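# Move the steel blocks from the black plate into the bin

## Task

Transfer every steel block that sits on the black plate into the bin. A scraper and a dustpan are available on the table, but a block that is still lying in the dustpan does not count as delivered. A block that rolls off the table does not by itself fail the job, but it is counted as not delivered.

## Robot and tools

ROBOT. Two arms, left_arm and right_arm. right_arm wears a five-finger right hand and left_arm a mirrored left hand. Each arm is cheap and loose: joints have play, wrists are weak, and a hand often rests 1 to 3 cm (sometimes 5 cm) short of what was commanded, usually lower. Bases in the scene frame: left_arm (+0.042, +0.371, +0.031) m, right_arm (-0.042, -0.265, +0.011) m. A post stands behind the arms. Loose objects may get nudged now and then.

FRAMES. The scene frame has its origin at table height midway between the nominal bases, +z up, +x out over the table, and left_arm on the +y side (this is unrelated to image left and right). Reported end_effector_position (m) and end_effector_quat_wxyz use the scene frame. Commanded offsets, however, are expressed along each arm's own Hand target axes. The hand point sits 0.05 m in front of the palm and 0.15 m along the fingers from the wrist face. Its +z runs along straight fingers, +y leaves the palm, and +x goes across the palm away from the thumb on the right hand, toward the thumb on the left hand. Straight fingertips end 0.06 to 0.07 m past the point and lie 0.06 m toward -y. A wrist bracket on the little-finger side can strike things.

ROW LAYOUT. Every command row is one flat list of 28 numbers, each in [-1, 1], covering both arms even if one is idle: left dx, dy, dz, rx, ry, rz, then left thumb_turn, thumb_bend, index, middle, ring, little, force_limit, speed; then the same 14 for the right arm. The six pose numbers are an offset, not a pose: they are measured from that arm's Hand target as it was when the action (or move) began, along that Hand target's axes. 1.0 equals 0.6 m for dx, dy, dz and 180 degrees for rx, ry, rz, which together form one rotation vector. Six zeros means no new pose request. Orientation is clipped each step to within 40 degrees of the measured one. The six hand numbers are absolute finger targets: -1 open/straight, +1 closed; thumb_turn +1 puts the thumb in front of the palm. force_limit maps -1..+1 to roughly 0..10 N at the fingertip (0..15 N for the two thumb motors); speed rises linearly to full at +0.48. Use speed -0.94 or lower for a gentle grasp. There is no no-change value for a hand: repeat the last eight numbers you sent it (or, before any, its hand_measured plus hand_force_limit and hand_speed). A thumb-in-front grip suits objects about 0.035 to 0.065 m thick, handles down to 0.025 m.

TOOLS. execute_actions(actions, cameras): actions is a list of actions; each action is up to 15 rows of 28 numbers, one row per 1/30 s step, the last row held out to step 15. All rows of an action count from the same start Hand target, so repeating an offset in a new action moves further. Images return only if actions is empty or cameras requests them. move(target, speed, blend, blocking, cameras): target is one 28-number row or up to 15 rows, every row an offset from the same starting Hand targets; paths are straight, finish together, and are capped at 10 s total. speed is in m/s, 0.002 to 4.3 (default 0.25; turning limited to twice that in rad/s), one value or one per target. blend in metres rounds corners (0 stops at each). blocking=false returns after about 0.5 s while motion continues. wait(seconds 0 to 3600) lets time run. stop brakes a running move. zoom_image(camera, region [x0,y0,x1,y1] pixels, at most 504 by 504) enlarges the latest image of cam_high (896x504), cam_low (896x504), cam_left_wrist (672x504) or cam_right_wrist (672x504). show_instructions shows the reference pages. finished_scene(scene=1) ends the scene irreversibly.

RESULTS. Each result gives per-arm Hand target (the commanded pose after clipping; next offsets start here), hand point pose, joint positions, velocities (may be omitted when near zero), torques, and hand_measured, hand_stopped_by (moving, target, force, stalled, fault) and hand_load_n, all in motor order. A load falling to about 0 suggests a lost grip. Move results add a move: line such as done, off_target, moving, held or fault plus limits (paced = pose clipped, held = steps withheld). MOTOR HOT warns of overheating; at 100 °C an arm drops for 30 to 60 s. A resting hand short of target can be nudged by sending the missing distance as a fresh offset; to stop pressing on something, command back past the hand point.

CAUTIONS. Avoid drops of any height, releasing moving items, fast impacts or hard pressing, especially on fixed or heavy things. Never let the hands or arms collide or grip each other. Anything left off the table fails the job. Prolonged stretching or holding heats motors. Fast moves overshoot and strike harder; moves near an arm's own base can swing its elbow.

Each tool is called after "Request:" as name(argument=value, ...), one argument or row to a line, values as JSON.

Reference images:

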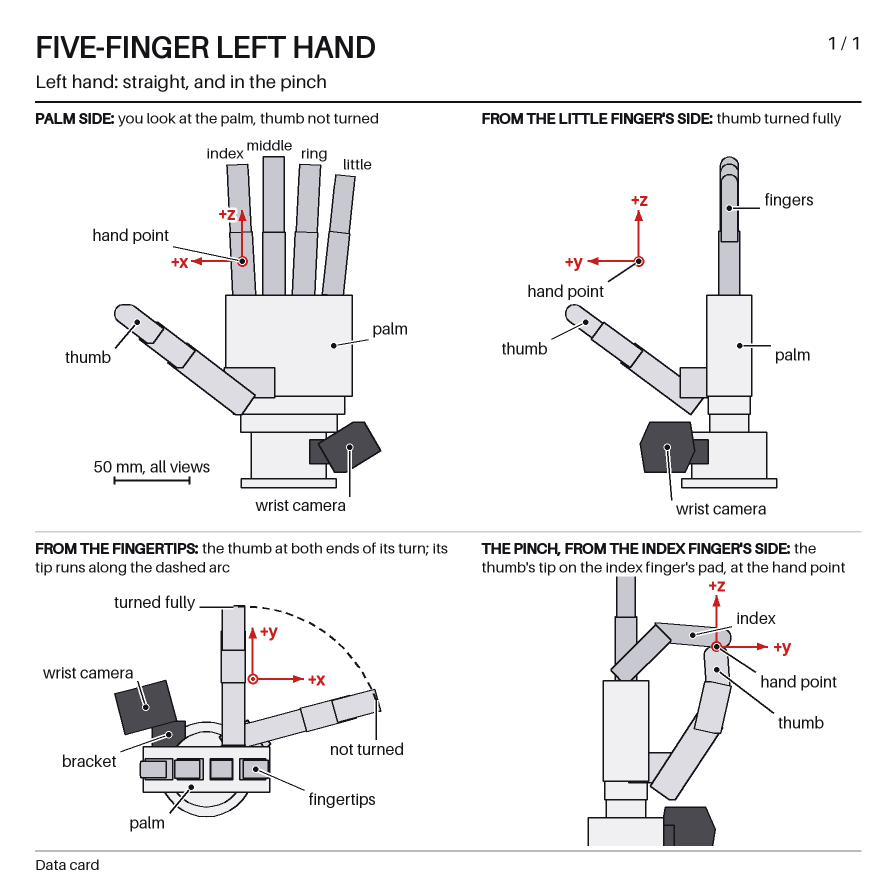

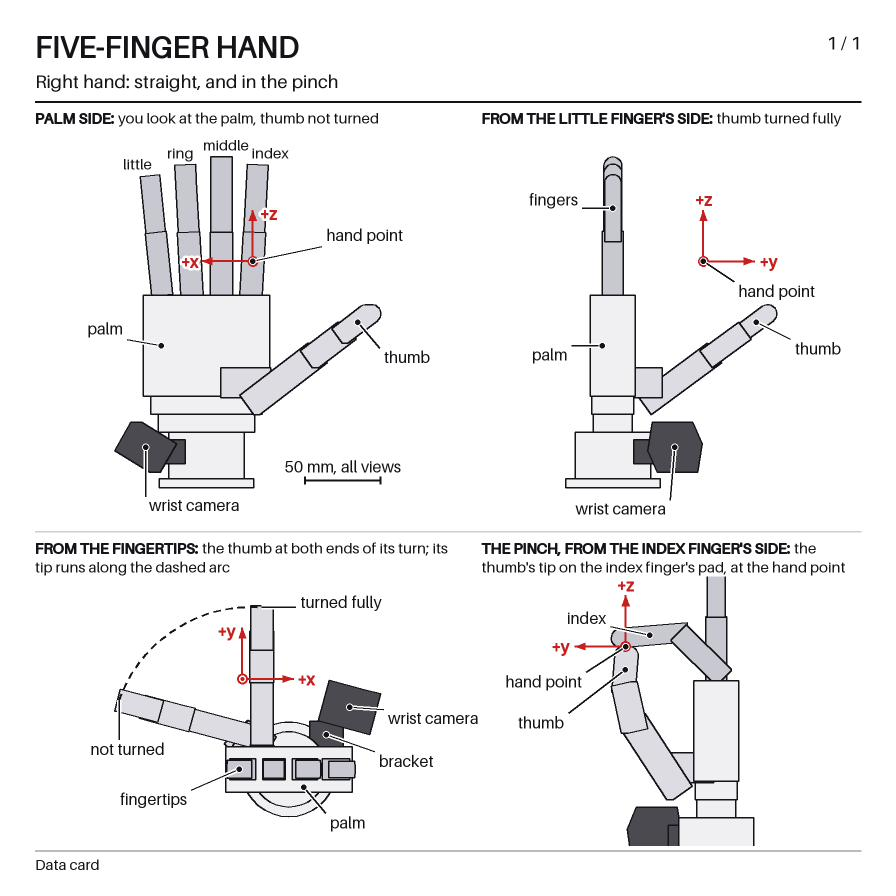

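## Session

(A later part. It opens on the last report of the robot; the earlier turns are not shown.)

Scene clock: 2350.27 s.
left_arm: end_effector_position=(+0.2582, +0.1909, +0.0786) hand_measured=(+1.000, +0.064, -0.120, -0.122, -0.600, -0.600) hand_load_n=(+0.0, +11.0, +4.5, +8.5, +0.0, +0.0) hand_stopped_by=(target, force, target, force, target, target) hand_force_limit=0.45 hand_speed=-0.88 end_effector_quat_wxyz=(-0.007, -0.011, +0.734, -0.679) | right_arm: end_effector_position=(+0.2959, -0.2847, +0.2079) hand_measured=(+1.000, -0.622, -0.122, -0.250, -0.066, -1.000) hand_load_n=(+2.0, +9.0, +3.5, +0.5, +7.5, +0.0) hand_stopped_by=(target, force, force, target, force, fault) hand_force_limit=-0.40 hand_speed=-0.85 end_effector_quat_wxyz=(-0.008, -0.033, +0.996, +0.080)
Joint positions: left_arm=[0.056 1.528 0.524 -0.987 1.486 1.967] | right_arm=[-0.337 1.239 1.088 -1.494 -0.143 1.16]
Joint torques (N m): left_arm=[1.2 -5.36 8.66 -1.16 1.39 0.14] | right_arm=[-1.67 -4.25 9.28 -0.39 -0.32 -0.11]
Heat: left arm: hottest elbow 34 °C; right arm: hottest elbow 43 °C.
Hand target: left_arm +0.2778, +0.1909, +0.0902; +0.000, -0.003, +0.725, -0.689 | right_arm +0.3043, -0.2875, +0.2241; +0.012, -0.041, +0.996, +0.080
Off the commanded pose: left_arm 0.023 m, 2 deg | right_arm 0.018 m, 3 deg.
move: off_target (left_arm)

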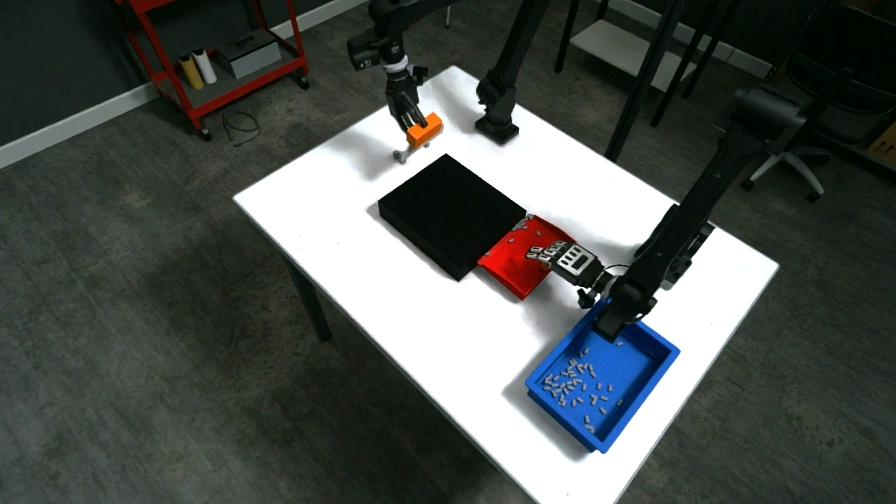

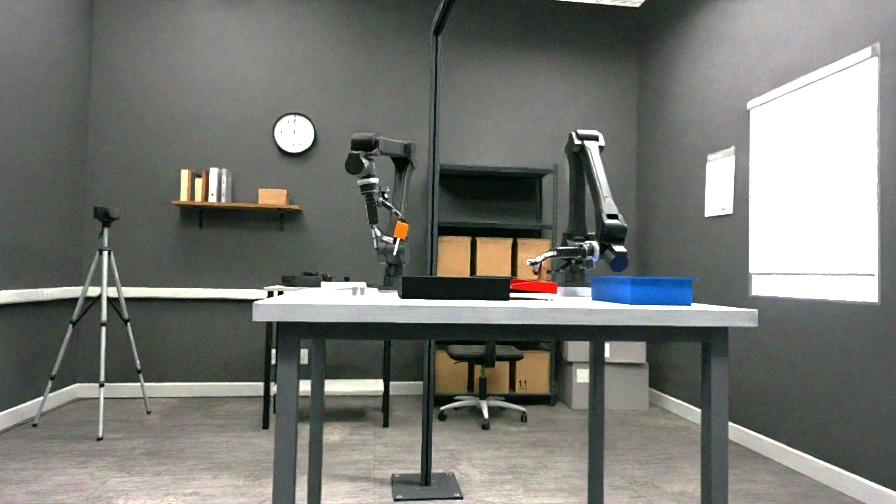

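Request:
move(
  target=[
    [0,-0.0173,-0.051,0.011,0,0,1,0.5,-0.12,0.1,-0.6,-0.6,0.45,-0.88,0,0,0,0,0,0,1,0.1,0.0,-0.25,0.0,-1,-0.4,-0.85],
  ],
  speed=0.03,
  cameras=["cam_high","cam_low"],
)

Request:
zoom_image(
  camera="cam_high",
  region=[470, 195, 570, 295],
)

Request:
zoom_image(
  camera="cam_low",
  region=[480, 230, 620, 320],
)

Scene clock: 2360.87 s.
left_arm: end_effector_position=(+0.2585, +0.2159, +0.0857) hand_measured=(+1.000, +0.064, -0.120, -0.122, -0.600, -0.600) hand_load_n=(+0.0, +11.0, +5.5, +7.5, +0.0, +0.0) hand_stopped_by=(target, force, target, force, target, target) hand_force_limit=0.45 hand_speed=-0.88 end_effector_quat_wxyz=(+0.003, -0.044, +0.747, -0.663) | right_arm: end_effector_position=(+0.2959, -0.2847, +0.2079) hand_measured=(+1.000, -0.622, -0.122, -0.250, -0.066, -1.000) hand_load_n=(+1.5, +9.0, +3.5, +0.5, +7.0, +0.0) hand_stopped_by=(target, force, force, target, force, fault) hand_force_limit=-0.40 hand_speed=-0.85 end_effector_quat_wxyz=(-0.008, -0.033, +0.996, +0.080)
Joint positions: left_arm=[0.154 1.499 0.534 -1.156 1.429 2.07] | right_arm=[-0.337 1.239 1.088 -1.494 -0.143 1.16]
Joint torques (N m): left_arm=[1.32 -7.65 8.34 -1.59 1.22 0.13] | right_arm=[-1.61 -4.25 9.29 -0.42 -0.32 -0.1]
Heat: left arm: hottest elbow 34 °C; right arm: hottest elbow 43 °C.
Hand target: left_arm +0.2777, +0.2210, +0.1021; +0.000, -0.003, +0.713, -0.701 | right_arm +0.3043, -0.2875, +0.2241; +0.012, -0.041, +0.996, +0.080
Off the commanded pose: left_arm 0.026 m, 8 deg | right_arm 0.018 m, 3 deg.
joint sent to its limit (left arm) — joint 6 (wrist roll), upper limit. The joint targets are off in position and orientation.
move: off_target (left_arm)

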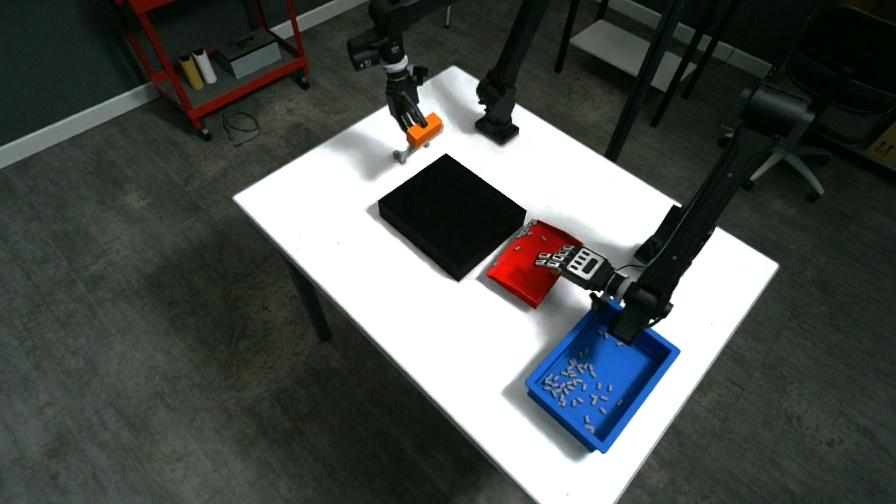

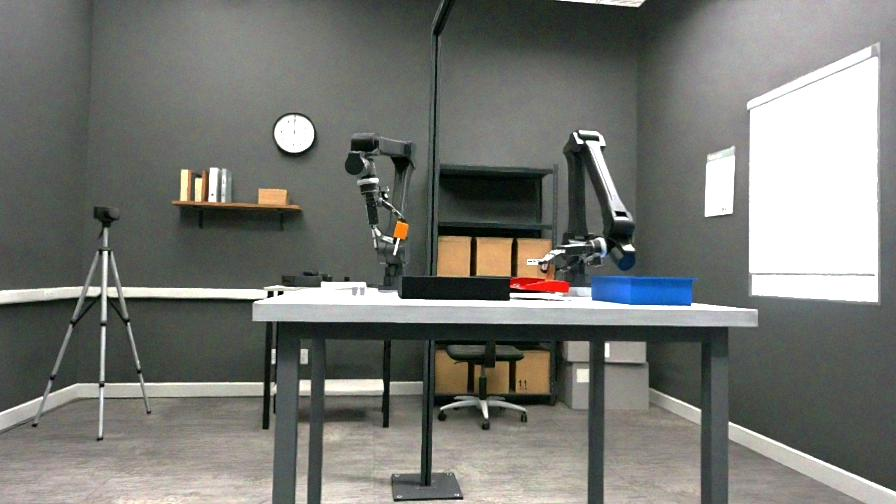

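Scaled by 5.040.

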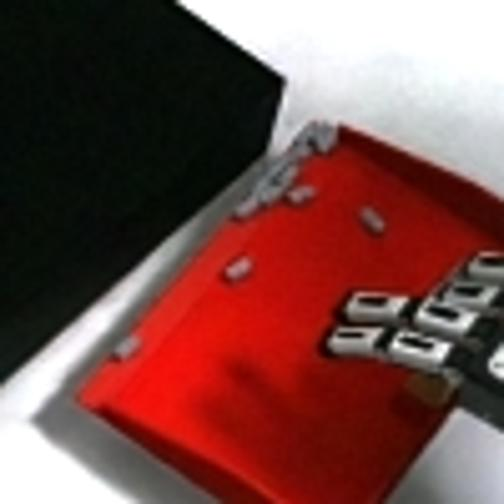

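Scaled by 3.600.

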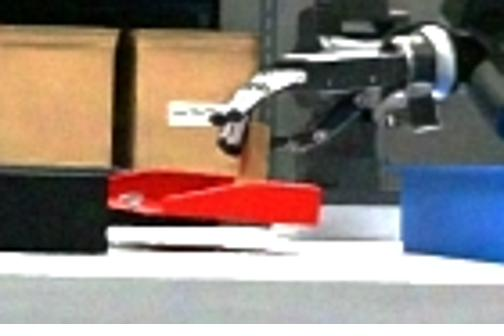

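Request:
move(
  target=[
    [-0.0038,-0.1383,-0.0042,-0.0278,0,0,1,0.5,-0.12,0.1,-0.6,-0.6,0.45,-0.88,0,0,0,0,0,0,1,0.1,0.0,-0.25,0.0,-1,-0.4,-0.85],
    [-0.1455,-0.2063,-0.1995,-0.0383,-0.1385,-0.0109,1,0.5,-0.12,0.1,-0.6,-0.6,0.45,-0.88,0,0,0,0,0,0,1,0.1,0.0,-0.25,0.0,-1,-0.4,-0.85],
  ],
  speed=[0.05,0.07],
  blend=[0.02,0],
  cameras=["cam_high","cam_low"],
)

Request:
zoom_image(
  camera="cam_high",
  region=[490, 215, 650, 375],
)

Request:
zoom_image(
  camera="cam_low",
  region=[540, 210, 700, 320],
)

Scene clock: 2384.13 s.
left_arm: end_effector_position=(+0.3430, +0.3315, +0.2037) hand_measured=(+1.000, +0.064, -0.120, -0.122, -0.600, -0.600) hand_load_n=(+0.0, +11.0, +5.0, +7.5, +0.0, +0.0) hand_stopped_by=(target, force, target, force, target, target) hand_force_limit=0.45 hand_speed=-0.88 end_effector_quat_wxyz=(+0.119, -0.169, +0.743, -0.636) | right_arm: end_effector_position=(+0.2959, -0.2847, +0.2079) hand_measured=(+1.000, -0.622, -0.122, -0.250, -0.066, -1.000) hand_load_n=(+2.0, +9.0, +3.5, +0.5, +7.0, +0.0) hand_stopped_by=(target, force, force, target, force, fault) hand_force_limit=-0.40 hand_speed=-0.85 end_effector_quat_wxyz=(-0.008, -0.033, +0.996, +0.080)
Joint positions: left_arm=[0.516 1.33 0.818 -1.559 1.385 2.041] | right_arm=[-0.337 1.239 1.088 -1.494 -0.143 1.16]
Joint torques (N m): left_arm=[1.14 -5.71 13.87 -0.36 1.97 -0.13] | right_arm=[-1.67 -4.13 9.28 -0.42 -0.32 -0.1]
Heat: left arm: hottest elbow 36 °C; right arm: hottest elbow 44 °C.
Hand target: left_arm +0.3651, +0.3390, +0.2275; +0.142, -0.166, +0.736, -0.640 | right_arm +0.3043, -0.2875, +0.2241; +0.012, -0.041, +0.996, +0.080
Off the commanded pose: left_arm 0.033 m, 3 deg | right_arm 0.018 m, 3 deg.
move: off_target (left_arm)

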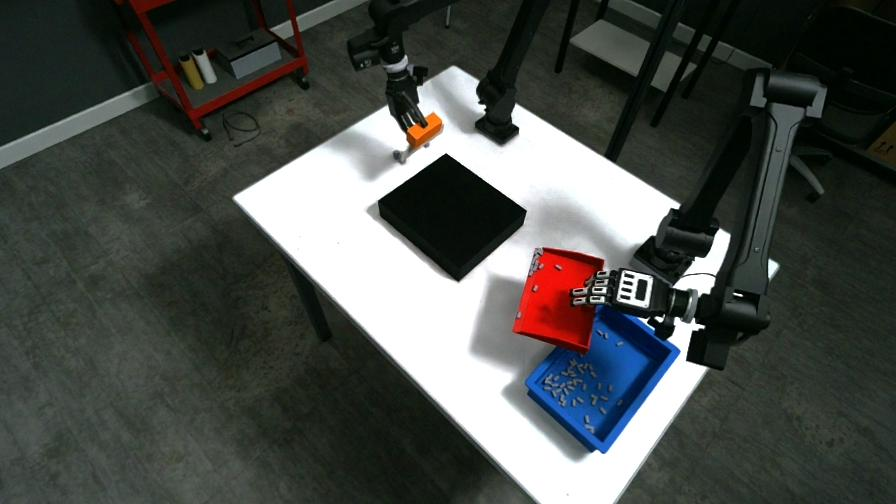

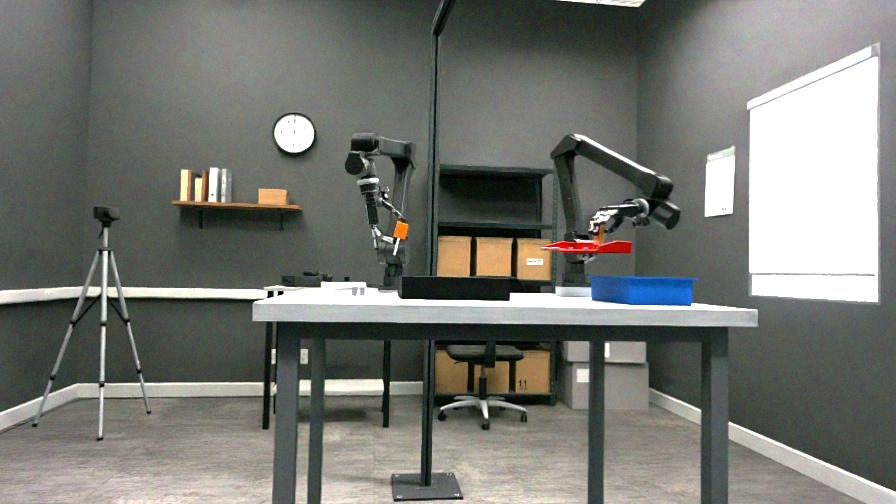

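Scaled by 3.150.

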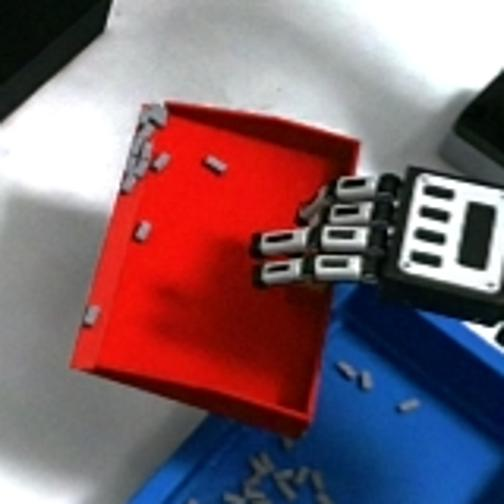

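Scaled by 3.150.

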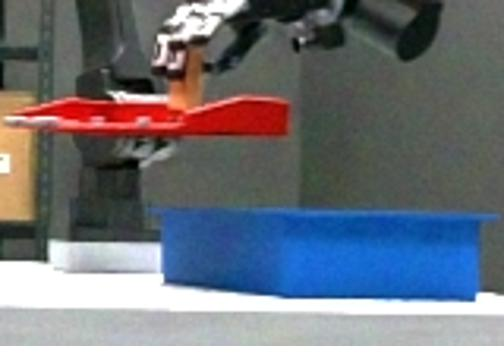

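Request:
move(
  target=[
    [-0.0657,0.0185,-0.1743,-0.0056,-0.099,-0.0139,1,0.5,-0.12,0.1,-0.6,-0.6,0.45,-0.88,0,0,0,0,0,0,1,0.1,0.0,-0.25,0.0,-1,-0.4,-0.85],
    [-0.0988,0.0437,-0.3292,-0.011,-0.1262,-0.02,1,0.5,-0.12,0.1,-0.6,-0.6,0.45,-0.88,0,0,0,0,0,0,1,0.1,0.0,-0.25,0.0,-1,-0.4,-0.85],
  ],
  speed=0.06,
  blend=[0.02,0],
  cameras=["cam_high","cam_low"],
)

Request:
zoom_image(
  camera="cam_high",
  region=[510, 280, 710, 460],
)

Request:
zoom_image(
  camera="cam_low",
  region=[560, 210, 720, 320],
)

Scene clock: 2399.60 s.
left_arm: end_effector_position=(+0.3237, +0.5292, +0.2067) hand_measured=(+1.000, +0.064, -0.120, -0.122, -0.600, -0.600) hand_load_n=(+0.0, +11.5, +5.0, +7.5, -0.5, +0.0) hand_stopped_by=(target, force, target, force, target, target) hand_force_limit=0.45 hand_speed=-0.88 end_effector_quat_wxyz=(+0.249, -0.362, +0.705, -0.557) | right_arm: end_effector_position=(+0.2959, -0.2847, +0.2079) hand_measured=(+1.000, -0.622, -0.122, -0.250, -0.066, -1.000) hand_load_n=(+2.0, +9.0, +3.5, +0.0, +7.0, +0.0) hand_stopped_by=(target, force, force, target, force, fault) hand_force_limit=-0.40 hand_speed=-0.85 end_effector_quat_wxyz=(-0.008, -0.033, +0.996, +0.080)
Joint positions: left_arm=[1.067 1.424 0.964 -1.644 1.27 2.07] | right_arm=[-0.337 1.239 1.088 -1.494 -0.143 1.16]
Joint torques (N m): left_arm=[1.08 -7.3 14.15 -1.69 1.15 0.12] | right_arm=[-1.55 -4.07 9.32 -0.4 -0.32 -0.11]
Heat: left arm: hottest elbow 39 °C; right arm: hottest elbow 44 °C.
Hand target: left_arm +0.3338, +0.5445, +0.2289; +0.261, -0.314, +0.699, -0.586 | right_arm +0.3043, -0.2875, +0.2241; +0.012, -0.041, +0.996, +0.080
Off the commanded pose: left_arm 0.029 m, 7 deg | right_arm 0.018 m, 3 deg.
joint sent to its limit (left arm) — joint 6 (wrist roll), upper limit. The joint targets are off in position and orientation.
move: off_target (left_arm)

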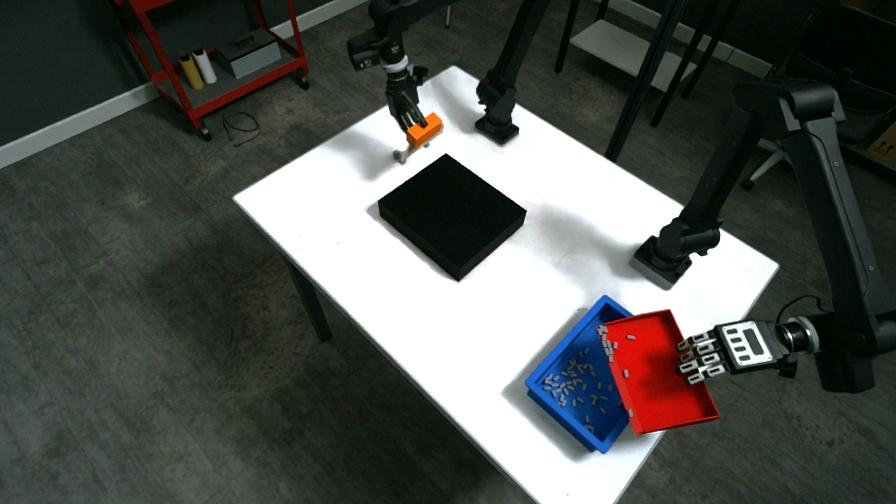

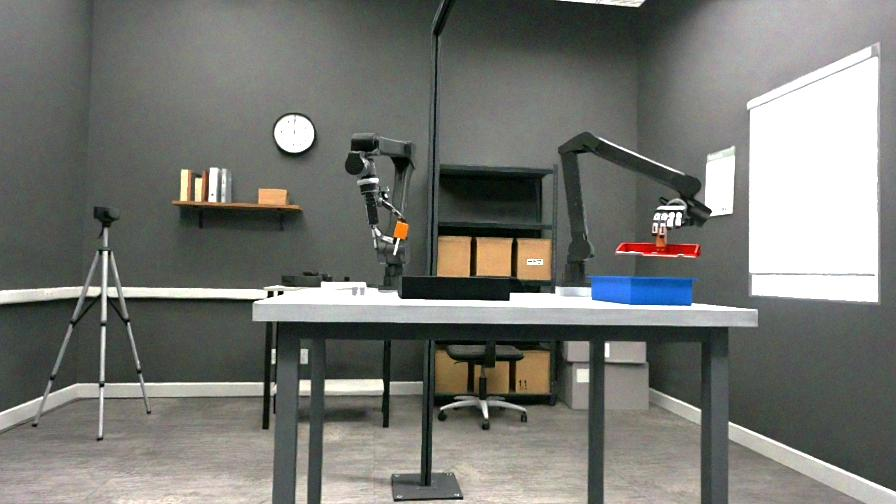

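Scaled by 2.520.

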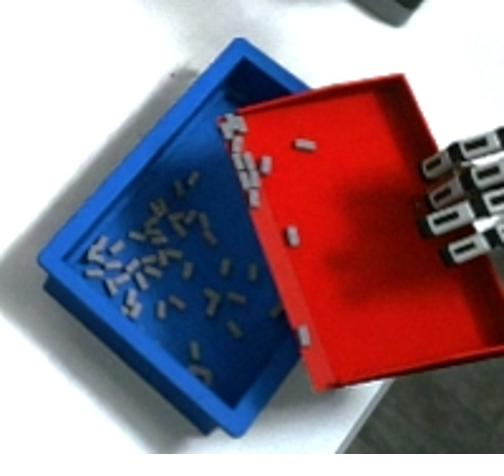

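Scaled by 3.150.

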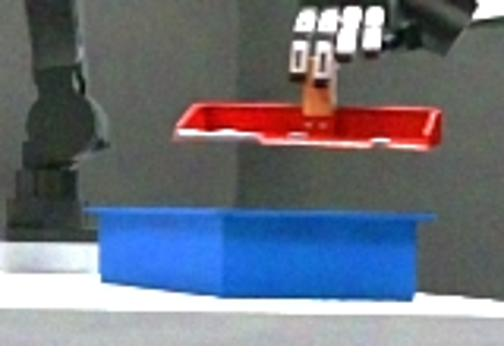

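Request:
move(
  target=[
    [-0.0233,0.0107,0.0102,-0.05,0.0215,0.0056,1,0.5,-0.12,0.1,-0.6,-0.6,0.45,-0.88,0,0,0,0,0,0,1,0.1,0.0,-0.25,0.0,-1,-0.4,-0.85],
    [-0.0578,0.0025,0.0367,-0.1466,0.067,0.0288,1,0.5,-0.12,0.1,-0.6,-0.6,0.45,-0.88,0,0,0,0,0,0,1,0.1,0.0,-0.25,0.0,-1,-0.4,-0.85],
  ],
  speed=[0.05,0.05],
  blend=[0,0],
  cameras=["cam_high","cam_low","cam_left_wrist"],
)

Request:
zoom_image(
  camera="cam_high",
  region=[510, 280, 710, 460],
)

Scene clock: 2432.70 s.
left_arm: end_effector_position=(+0.3558, +0.5412, +0.2010) hand_measured=(+1.000, +0.064, -0.120, -0.122, -0.600, -0.600) hand_load_n=(+0.5, +13.0, +4.0, +5.5, +0.0, +0.0) hand_stopped_by=(target, force, target, force, target, target) hand_force_limit=0.45 hand_speed=-0.88 end_effector_quat_wxyz=(+0.111, -0.273, +0.849, -0.439) | right_arm: end_effector_position=(+0.2959, -0.2847, +0.2079) hand_measured=(+1.000, -0.622, -0.122, -0.250, -0.066, -1.000) hand_load_n=(+1.5, +9.0, +4.0, +0.5, +7.5, +0.0) hand_stopped_by=(target, force, force, target, force, fault) hand_force_limit=-0.40 hand_speed=-0.85 end_effector_quat_wxyz=(-0.008, -0.033, +0.996, +0.080)
Joint positions: left_arm=[0.827 1.499 1.203 -1.604 0.897 1.92] | right_arm=[-0.337 1.239 1.088 -1.494 -0.143 1.16]
Joint torques (N m): left_arm=[0.32 -9.58 15.46 -0.24 0.87 -0.11] | right_arm=[-1.61 -4.25 9.28 -0.43 -0.32 -0.1]
Heat: left arm: hottest elbow 43 °C; right arm: hottest elbow 45 °C.
Hand target: left_arm +0.3729, +0.5561, +0.2234; +0.134, -0.271, +0.851, -0.429 | right_arm +0.3043, -0.2875, +0.2241; +0.012, -0.041, +0.996, +0.080
Off the commanded pose: left_arm 0.032 m, 3 deg | right_arm 0.018 m, 3 deg.
move: off_target (left_arm)
cam_left_wrist: T_world_to_cam=[[0.18156, -0.61041, 0.771, 0.11163], [-0.97629, -0.01793, 0.21571, 0.3093], [-0.11785, -0.79188, -0.59919, 0.70725]] pos_world=[0.36504, 0.63375, 0.27099]

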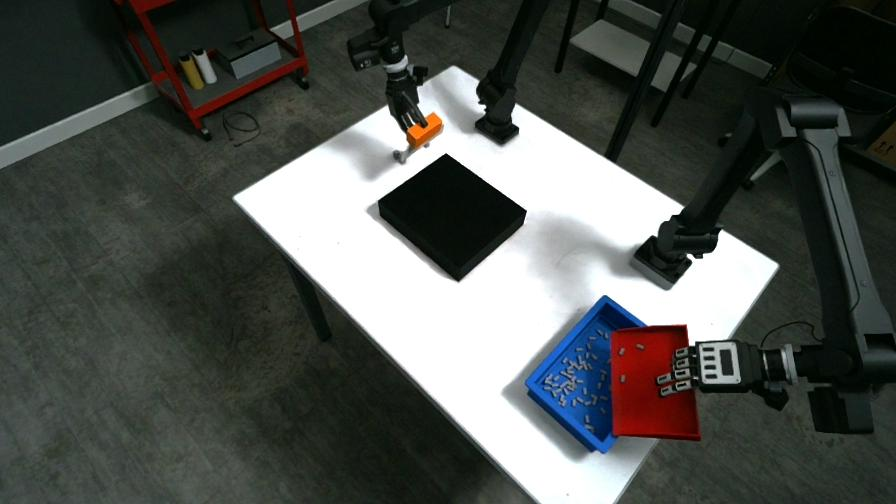

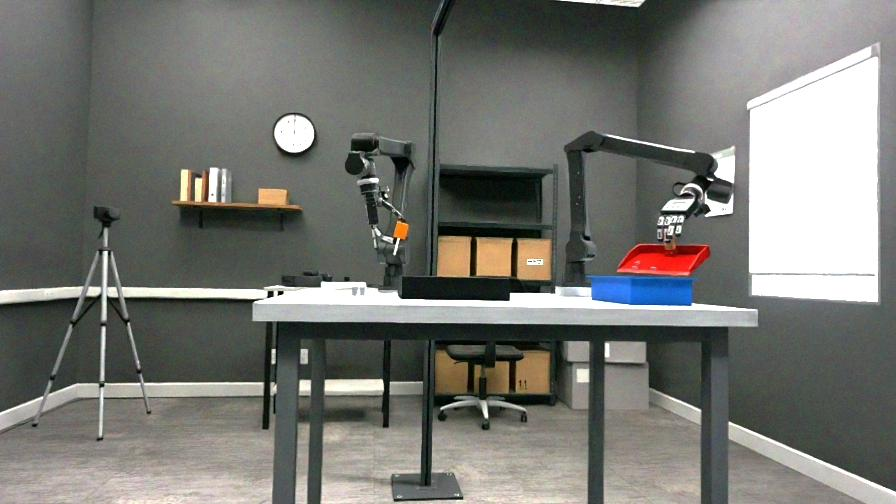

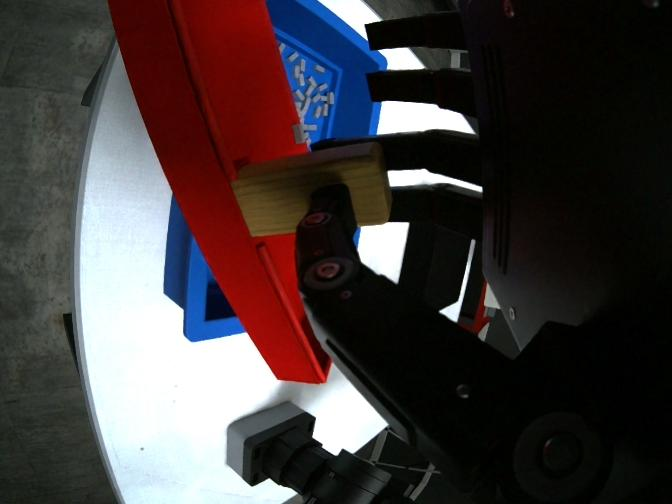

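Scaled by 2.520.

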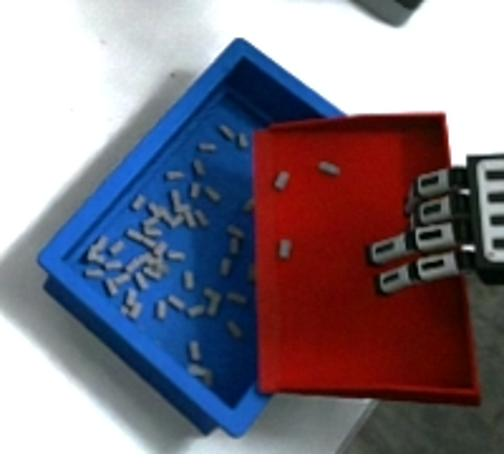

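Request:
move(
  target=[
    [-0.023,-0.0348,0.0005,-0.0639,0.0111,0.0101,1,0.5,-0.12,0.1,-0.6,-0.6,0.45,-0.88,0,0,0,0,0,0,1,0.1,0.0,-0.25,0.0,-1,-0.4,-0.85],
  ],
  speed=0.05,
  cameras=["cam_high","cam_low","cam_left_wrist"],
)

Request:
zoom_image(
  camera="cam_high",
  region=[510, 280, 710, 460],
)

Scene clock: 2446.30 s.
left_arm: end_effector_position=(+0.3735, +0.5415, +0.2095) hand_measured=(+1.000, +0.064, -0.120, -0.122, -0.600, -0.600) hand_load_n=(+0.5, +8.0, +2.0, +3.5, +0.0, +0.0) hand_stopped_by=(target, force, target, force, target, target) hand_force_limit=0.45 hand_speed=-0.88 end_effector_quat_wxyz=(+0.064, -0.264, +0.894, -0.357) | right_arm: end_effector_position=(+0.2959, -0.2847, +0.2079) hand_measured=(+1.000, -0.622, -0.122, -0.250, -0.066, -1.000) hand_load_n=(+2.0, +9.0, +3.5, +0.5, +7.5, +0.0) hand_stopped_by=(target, force, force, target, force, fault) hand_force_limit=-0.40 hand_speed=-0.85 end_effector_quat_wxyz=(-0.008, -0.033, +0.996, +0.080)
Joint positions: left_arm=[0.706 1.499 1.286 -1.559 0.719 1.762] | right_arm=[-0.337 1.239 1.088 -1.494 -0.143 1.16]
Joint torques (N m): left_arm=[0.21 -11.93 16.06 0.1 0.65 -0.1] | right_arm=[-1.61 -4.19 9.29 -0.39 -0.32 -0.11]
Heat: left arm: hottest elbow 43 °C; right arm: hottest elbow 45 °C.
Hand target: left_arm +0.3915, +0.5537, +0.2400; +0.098, -0.262, +0.896, -0.344 | right_arm +0.3043, -0.2875, +0.2241; +0.012, -0.041, +0.996, +0.080
Off the commanded pose: left_arm 0.037 m, 4 deg | right_arm 0.018 m, 3 deg.
move: off_target (left_arm)
cam_left_wrist: T_world_to_cam=[[0.22991, -0.73284, 0.64038, 0.17773], [-0.94165, -0.00129, 0.3366, 0.27758], [-0.24585, -0.6804, -0.69038, 0.7212]] pos_world=[0.39782, 0.62131, 0.29066]

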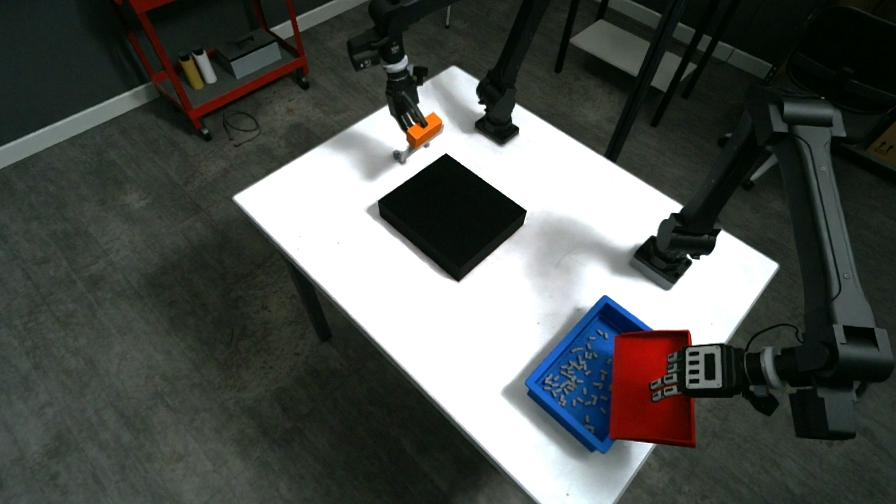

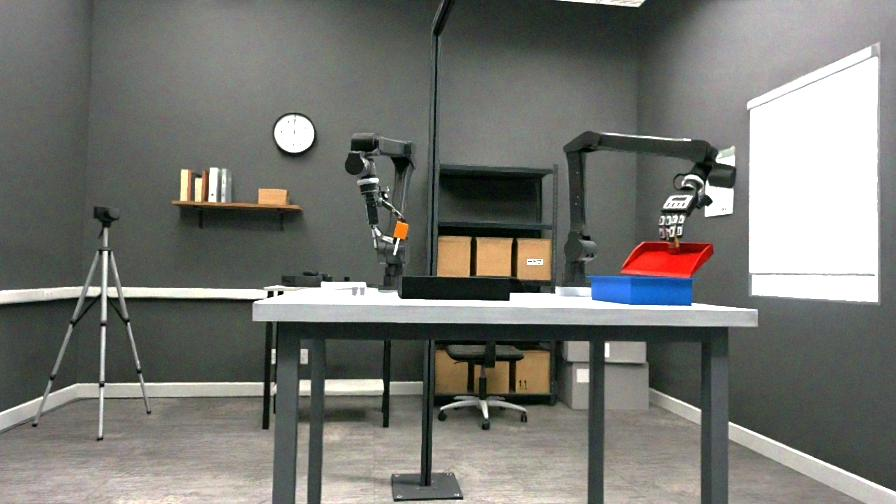

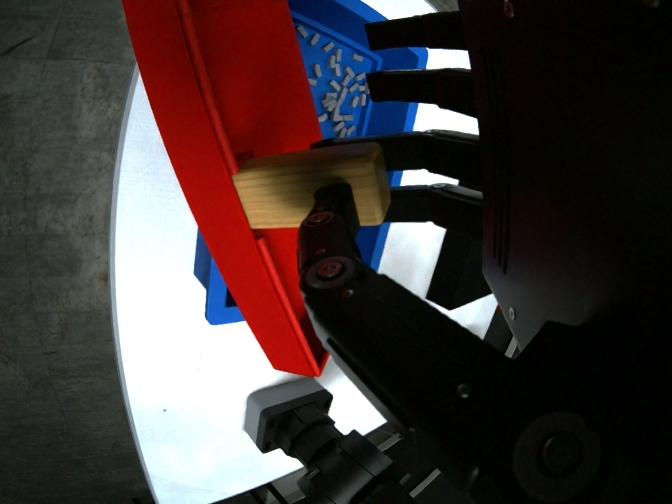

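Scaled by 2.520.

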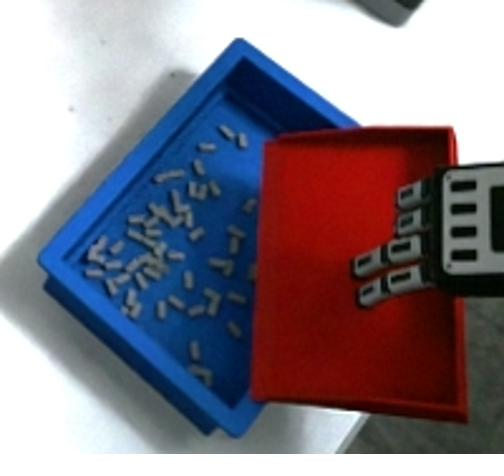

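Request:
move(
  target=[
    [0.1397,-0.0908,0.0707,0.2104,-0.0555,-0.0307,1,0.5,-0.12,0.1,-0.6,-0.6,0.45,-0.88,0,0,0,0,0,0,1,0.1,0.0,-0.25,0.0,-1,-0.4,-0.85],
    [0.3998,-0.1978,0.335,0.1948,0.1556,0.0898,1,0.5,-0.12,0.1,-0.6,-0.6,0.45,-0.88,0,0,0,0,0,0,1,0.1,0.0,-0.25,0.0,-1,-0.4,-0.85],
  ],
  speed=[0.1,0.12],
  blend=[0.03,0],
  cameras=["all"],
)

Request:
zoom_image(
  camera="cam_high",
  region=[510, 280, 700, 460],
)

Request:
zoom_image(
  camera="cam_high",
  region=[460, 190, 640, 330],
)

Scene clock: 2468.07 s.
left_arm: end_effector_position=(+0.3025, +0.2379, +0.1648) hand_measured=(+1.000, +0.064, -0.120, -0.122, -0.600, -0.600) hand_load_n=(+1.0, +5.5, +3.0, +5.5, +0.0, +0.0) hand_stopped_by=(target, force, target, force, target, target) hand_force_limit=0.45 hand_speed=-0.88 end_effector_quat_wxyz=(-0.003, -0.013, +0.786, -0.618) | right_arm: end_effector_position=(+0.2959, -0.2847, +0.2079) hand_measured=(+1.000, -0.622, -0.122, -0.250, -0.066, -1.000) hand_load_n=(+2.0, +9.0, +3.5, +0.5, +7.5, +0.0) hand_stopped_by=(target, force, force, target, force, fault) hand_force_limit=-0.40 hand_speed=-0.85 end_effector_quat_wxyz=(-0.008, -0.033, +0.996, +0.080)
Joint positions: left_arm=[0.162 1.369 0.778 -1.483 1.297 2.068] | right_arm=[-0.337 1.239 1.088 -1.494 -0.143 1.16]
Joint torques (N m): left_arm=[0.85 -5.66 8.55 -0.38 1.35 0.16] | right_arm=[-1.73 -4.19 9.32 -0.42 -0.32 -0.1]
Heat: left arm: hottest elbow 42 °C; right arm: hottest elbow 45 °C.
Hand target: left_arm +0.3086, +0.2369, +0.1706; +0.002, -0.006, +0.777, -0.630 | right_arm +0.3043, -0.2875, +0.2241; +0.012, -0.041, +0.996, +0.080
Off the commanded pose: left_arm 0.008 m, 2 deg | right_arm 0.018 m, 3 deg.
joint sent to its limit (left arm) — joint 6 (wrist roll), upper limit. The joint targets are off in position, not in orientation.
move: done
cam_left_wrist: T_world_to_cam=[[-0.20792, -0.27251, 0.93942, -0.02619], [-0.83762, 0.54559, -0.02712, 0.12364], [-0.50514, -0.79251, -0.3417, 0.51397]] pos_world=[0.35774, 0.33273, 0.20357]
cam_right_wrist: T_world_to_cam=[[-0.34689, 0.92888, 0.12985, 0.34019], [0.81413, 0.22947, 0.53342, -0.28836], [0.46568, 0.29075, -0.83583, 0.23384]] pos_world=[0.24387, -0.31781, 0.30509]

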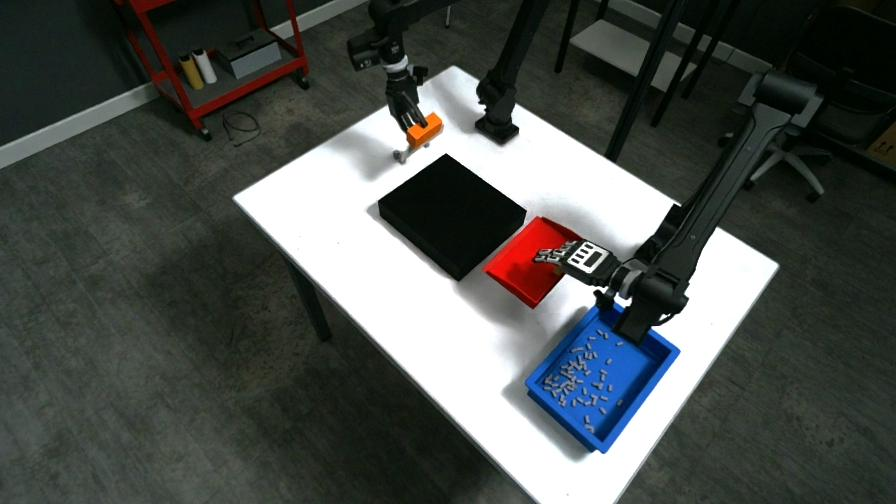

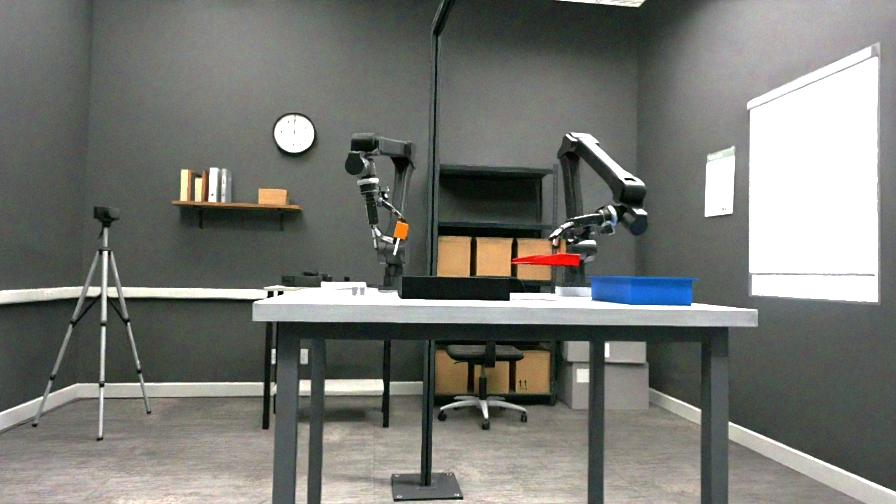

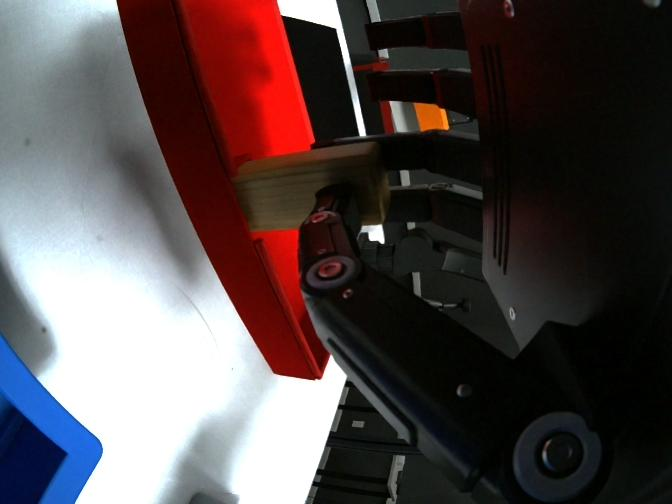

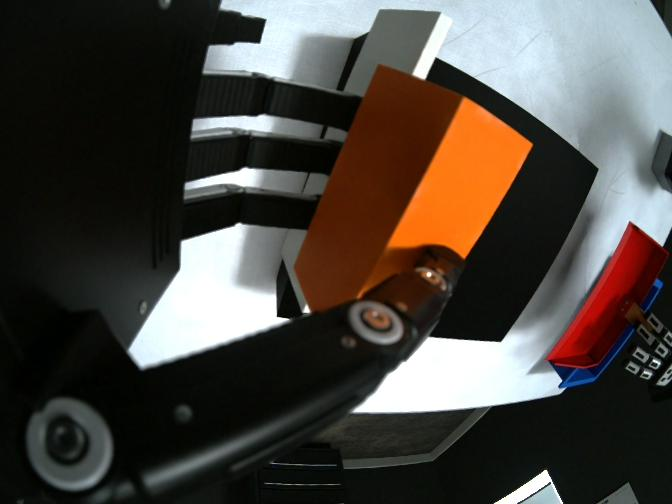

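Scaled by 2.653.

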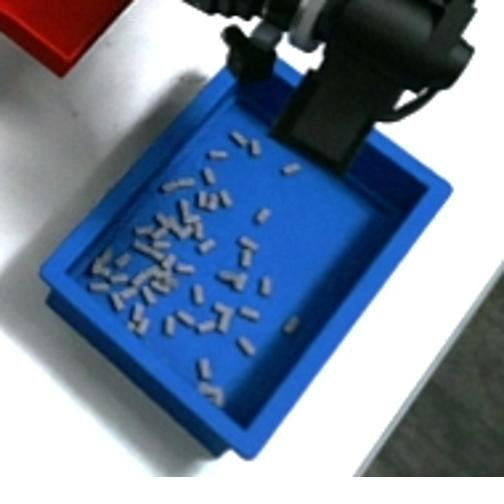

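Scaled by 2.800.

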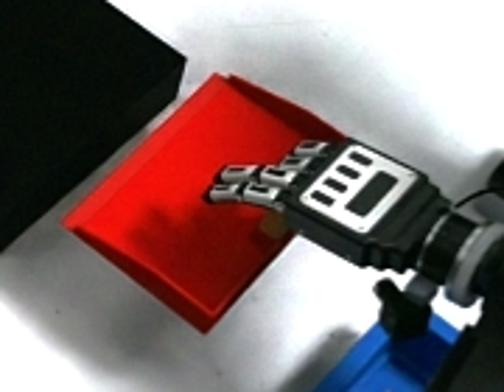

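Request:
move(
  target=[
    [0.0327,0.1695,0.0768,-0.011,0,0,1,0.5,-0.12,0.1,-0.6,-0.6,0.45,-0.88,0.1197,0.34,-0.0772,0,0,0,1,0.1,0.0,-0.25,0.0,-1,-0.4,-0.85],
  ],
  speed=0.08,
  cameras=["all"],
)

Request:
zoom_image(
  camera="cam_right_wrist",
  region=[150, 0, 650, 250],
)

Request:
zoom_image(
  camera="cam_low",
  region=[480, 230, 620, 320],
)

Scene clock: 2483.27 s.
left_arm: end_effector_position=(+0.2856, +0.2166, +0.0594) hand_measured=(+1.000, +0.064, -0.120, -0.122, -0.600, -0.600) hand_load_n=(+0.0, +5.5, +2.5, +7.5, +0.0, +0.0) hand_stopped_by=(target, force, target, force, target, target) hand_force_limit=0.45 hand_speed=-0.88 end_effector_quat_wxyz=(-0.004, -0.014, +0.791, -0.612) | right_arm: end_effector_position=(+0.2069, -0.1048, +0.2710) hand_measured=(+1.000, -0.622, -0.122, -0.250, -0.066, -1.000) hand_load_n=(+2.0, +9.0, +4.0, +0.5, +7.5, +0.0) hand_stopped_by=(target, force, force, target, force, fault) hand_force_limit=-0.40 hand_speed=-0.85 end_effector_quat_wxyz=(-0.020, -0.044, +0.996, +0.070)
Joint positions: left_arm=[0.088 1.501 0.571 -0.869 1.31 1.783] | right_arm=[0.303 0.969 1.068 -1.673 -0.145 1.783]
Joint torques (N m): left_arm=[0.15 -5.95 5.6 0.42 1.17 -0.03] | right_arm=[0.38 -2.08 11.03 -0.24 -0.01 0.14]
Heat: left arm: hottest elbow 41 °C; right arm: hottest elbow 45 °C.
Hand target: left_arm +0.2888, +0.2127, +0.0616; +0.002, -0.006, +0.788, -0.616 | right_arm +0.2148, -0.0999, +0.2997; +0.012, -0.041, +0.996, +0.080
Off the commanded pose: left_arm 0.006 m, 1 deg | right_arm 0.030 m, 4 deg.
joint at its limit (right arm) — joint 4 (wrist pitch), lower limit.
move: off_target (right_arm)
cam_left_wrist: T_world_to_cam=[[-0.20543, -0.28701, 0.93564, 0.06614], [-0.83815, 0.54519, -0.01679, 0.11789], [-0.50528, -0.78765, -0.35255, 0.45212]] pos_world=[0.34085, 0.31083, 0.09949]
cam_right_wrist: T_world_to_cam=[[-0.36636, 0.92307, 0.1171, 0.1408], [0.81938, 0.26042, 0.51069, -0.28258], [0.4409, 0.28305, -0.85176, 0.28436]] pos_world=[0.15775, -0.13687, 0.37002]

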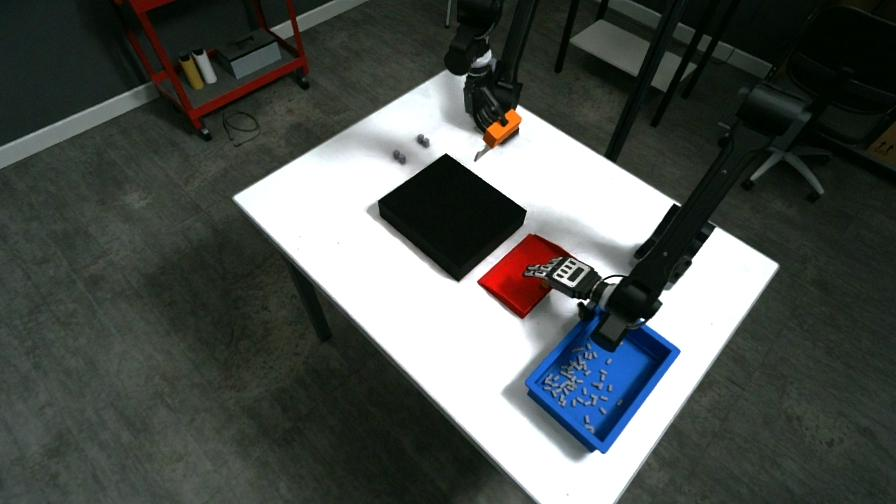

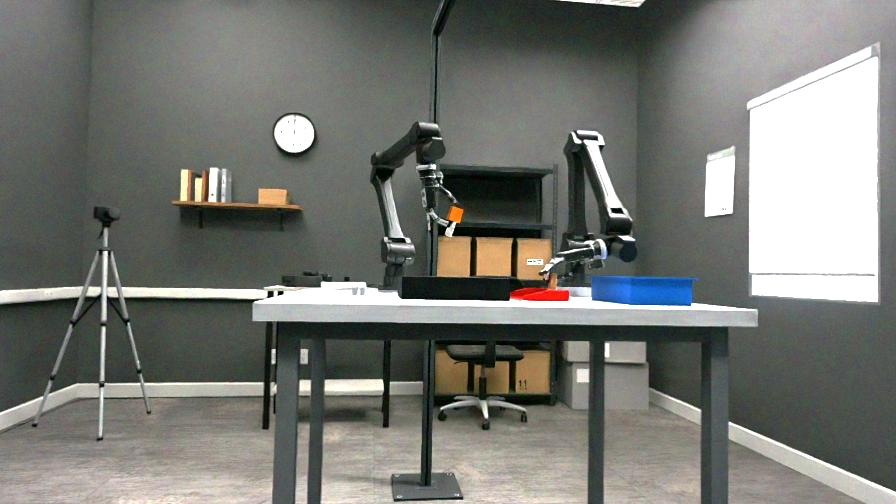

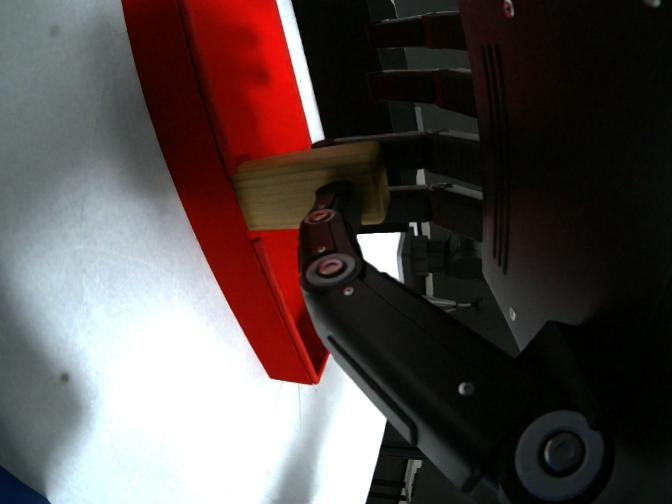

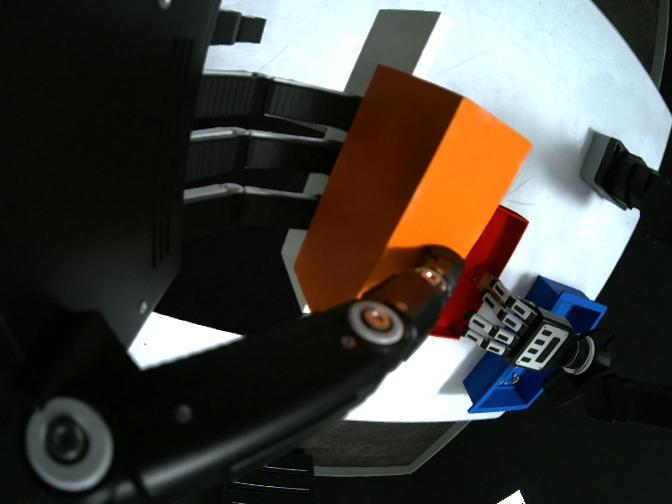

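Scaled by 1.008 from the camera's image (finer frame: 960x720).

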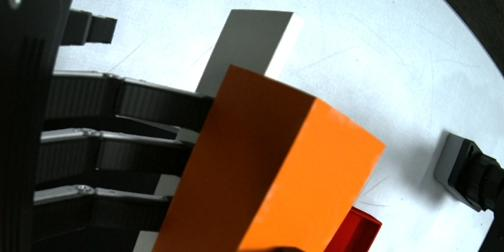

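Scaled by 3.600.

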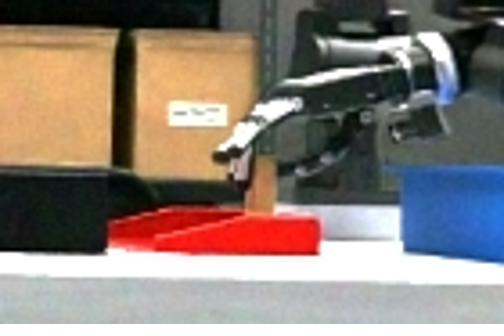

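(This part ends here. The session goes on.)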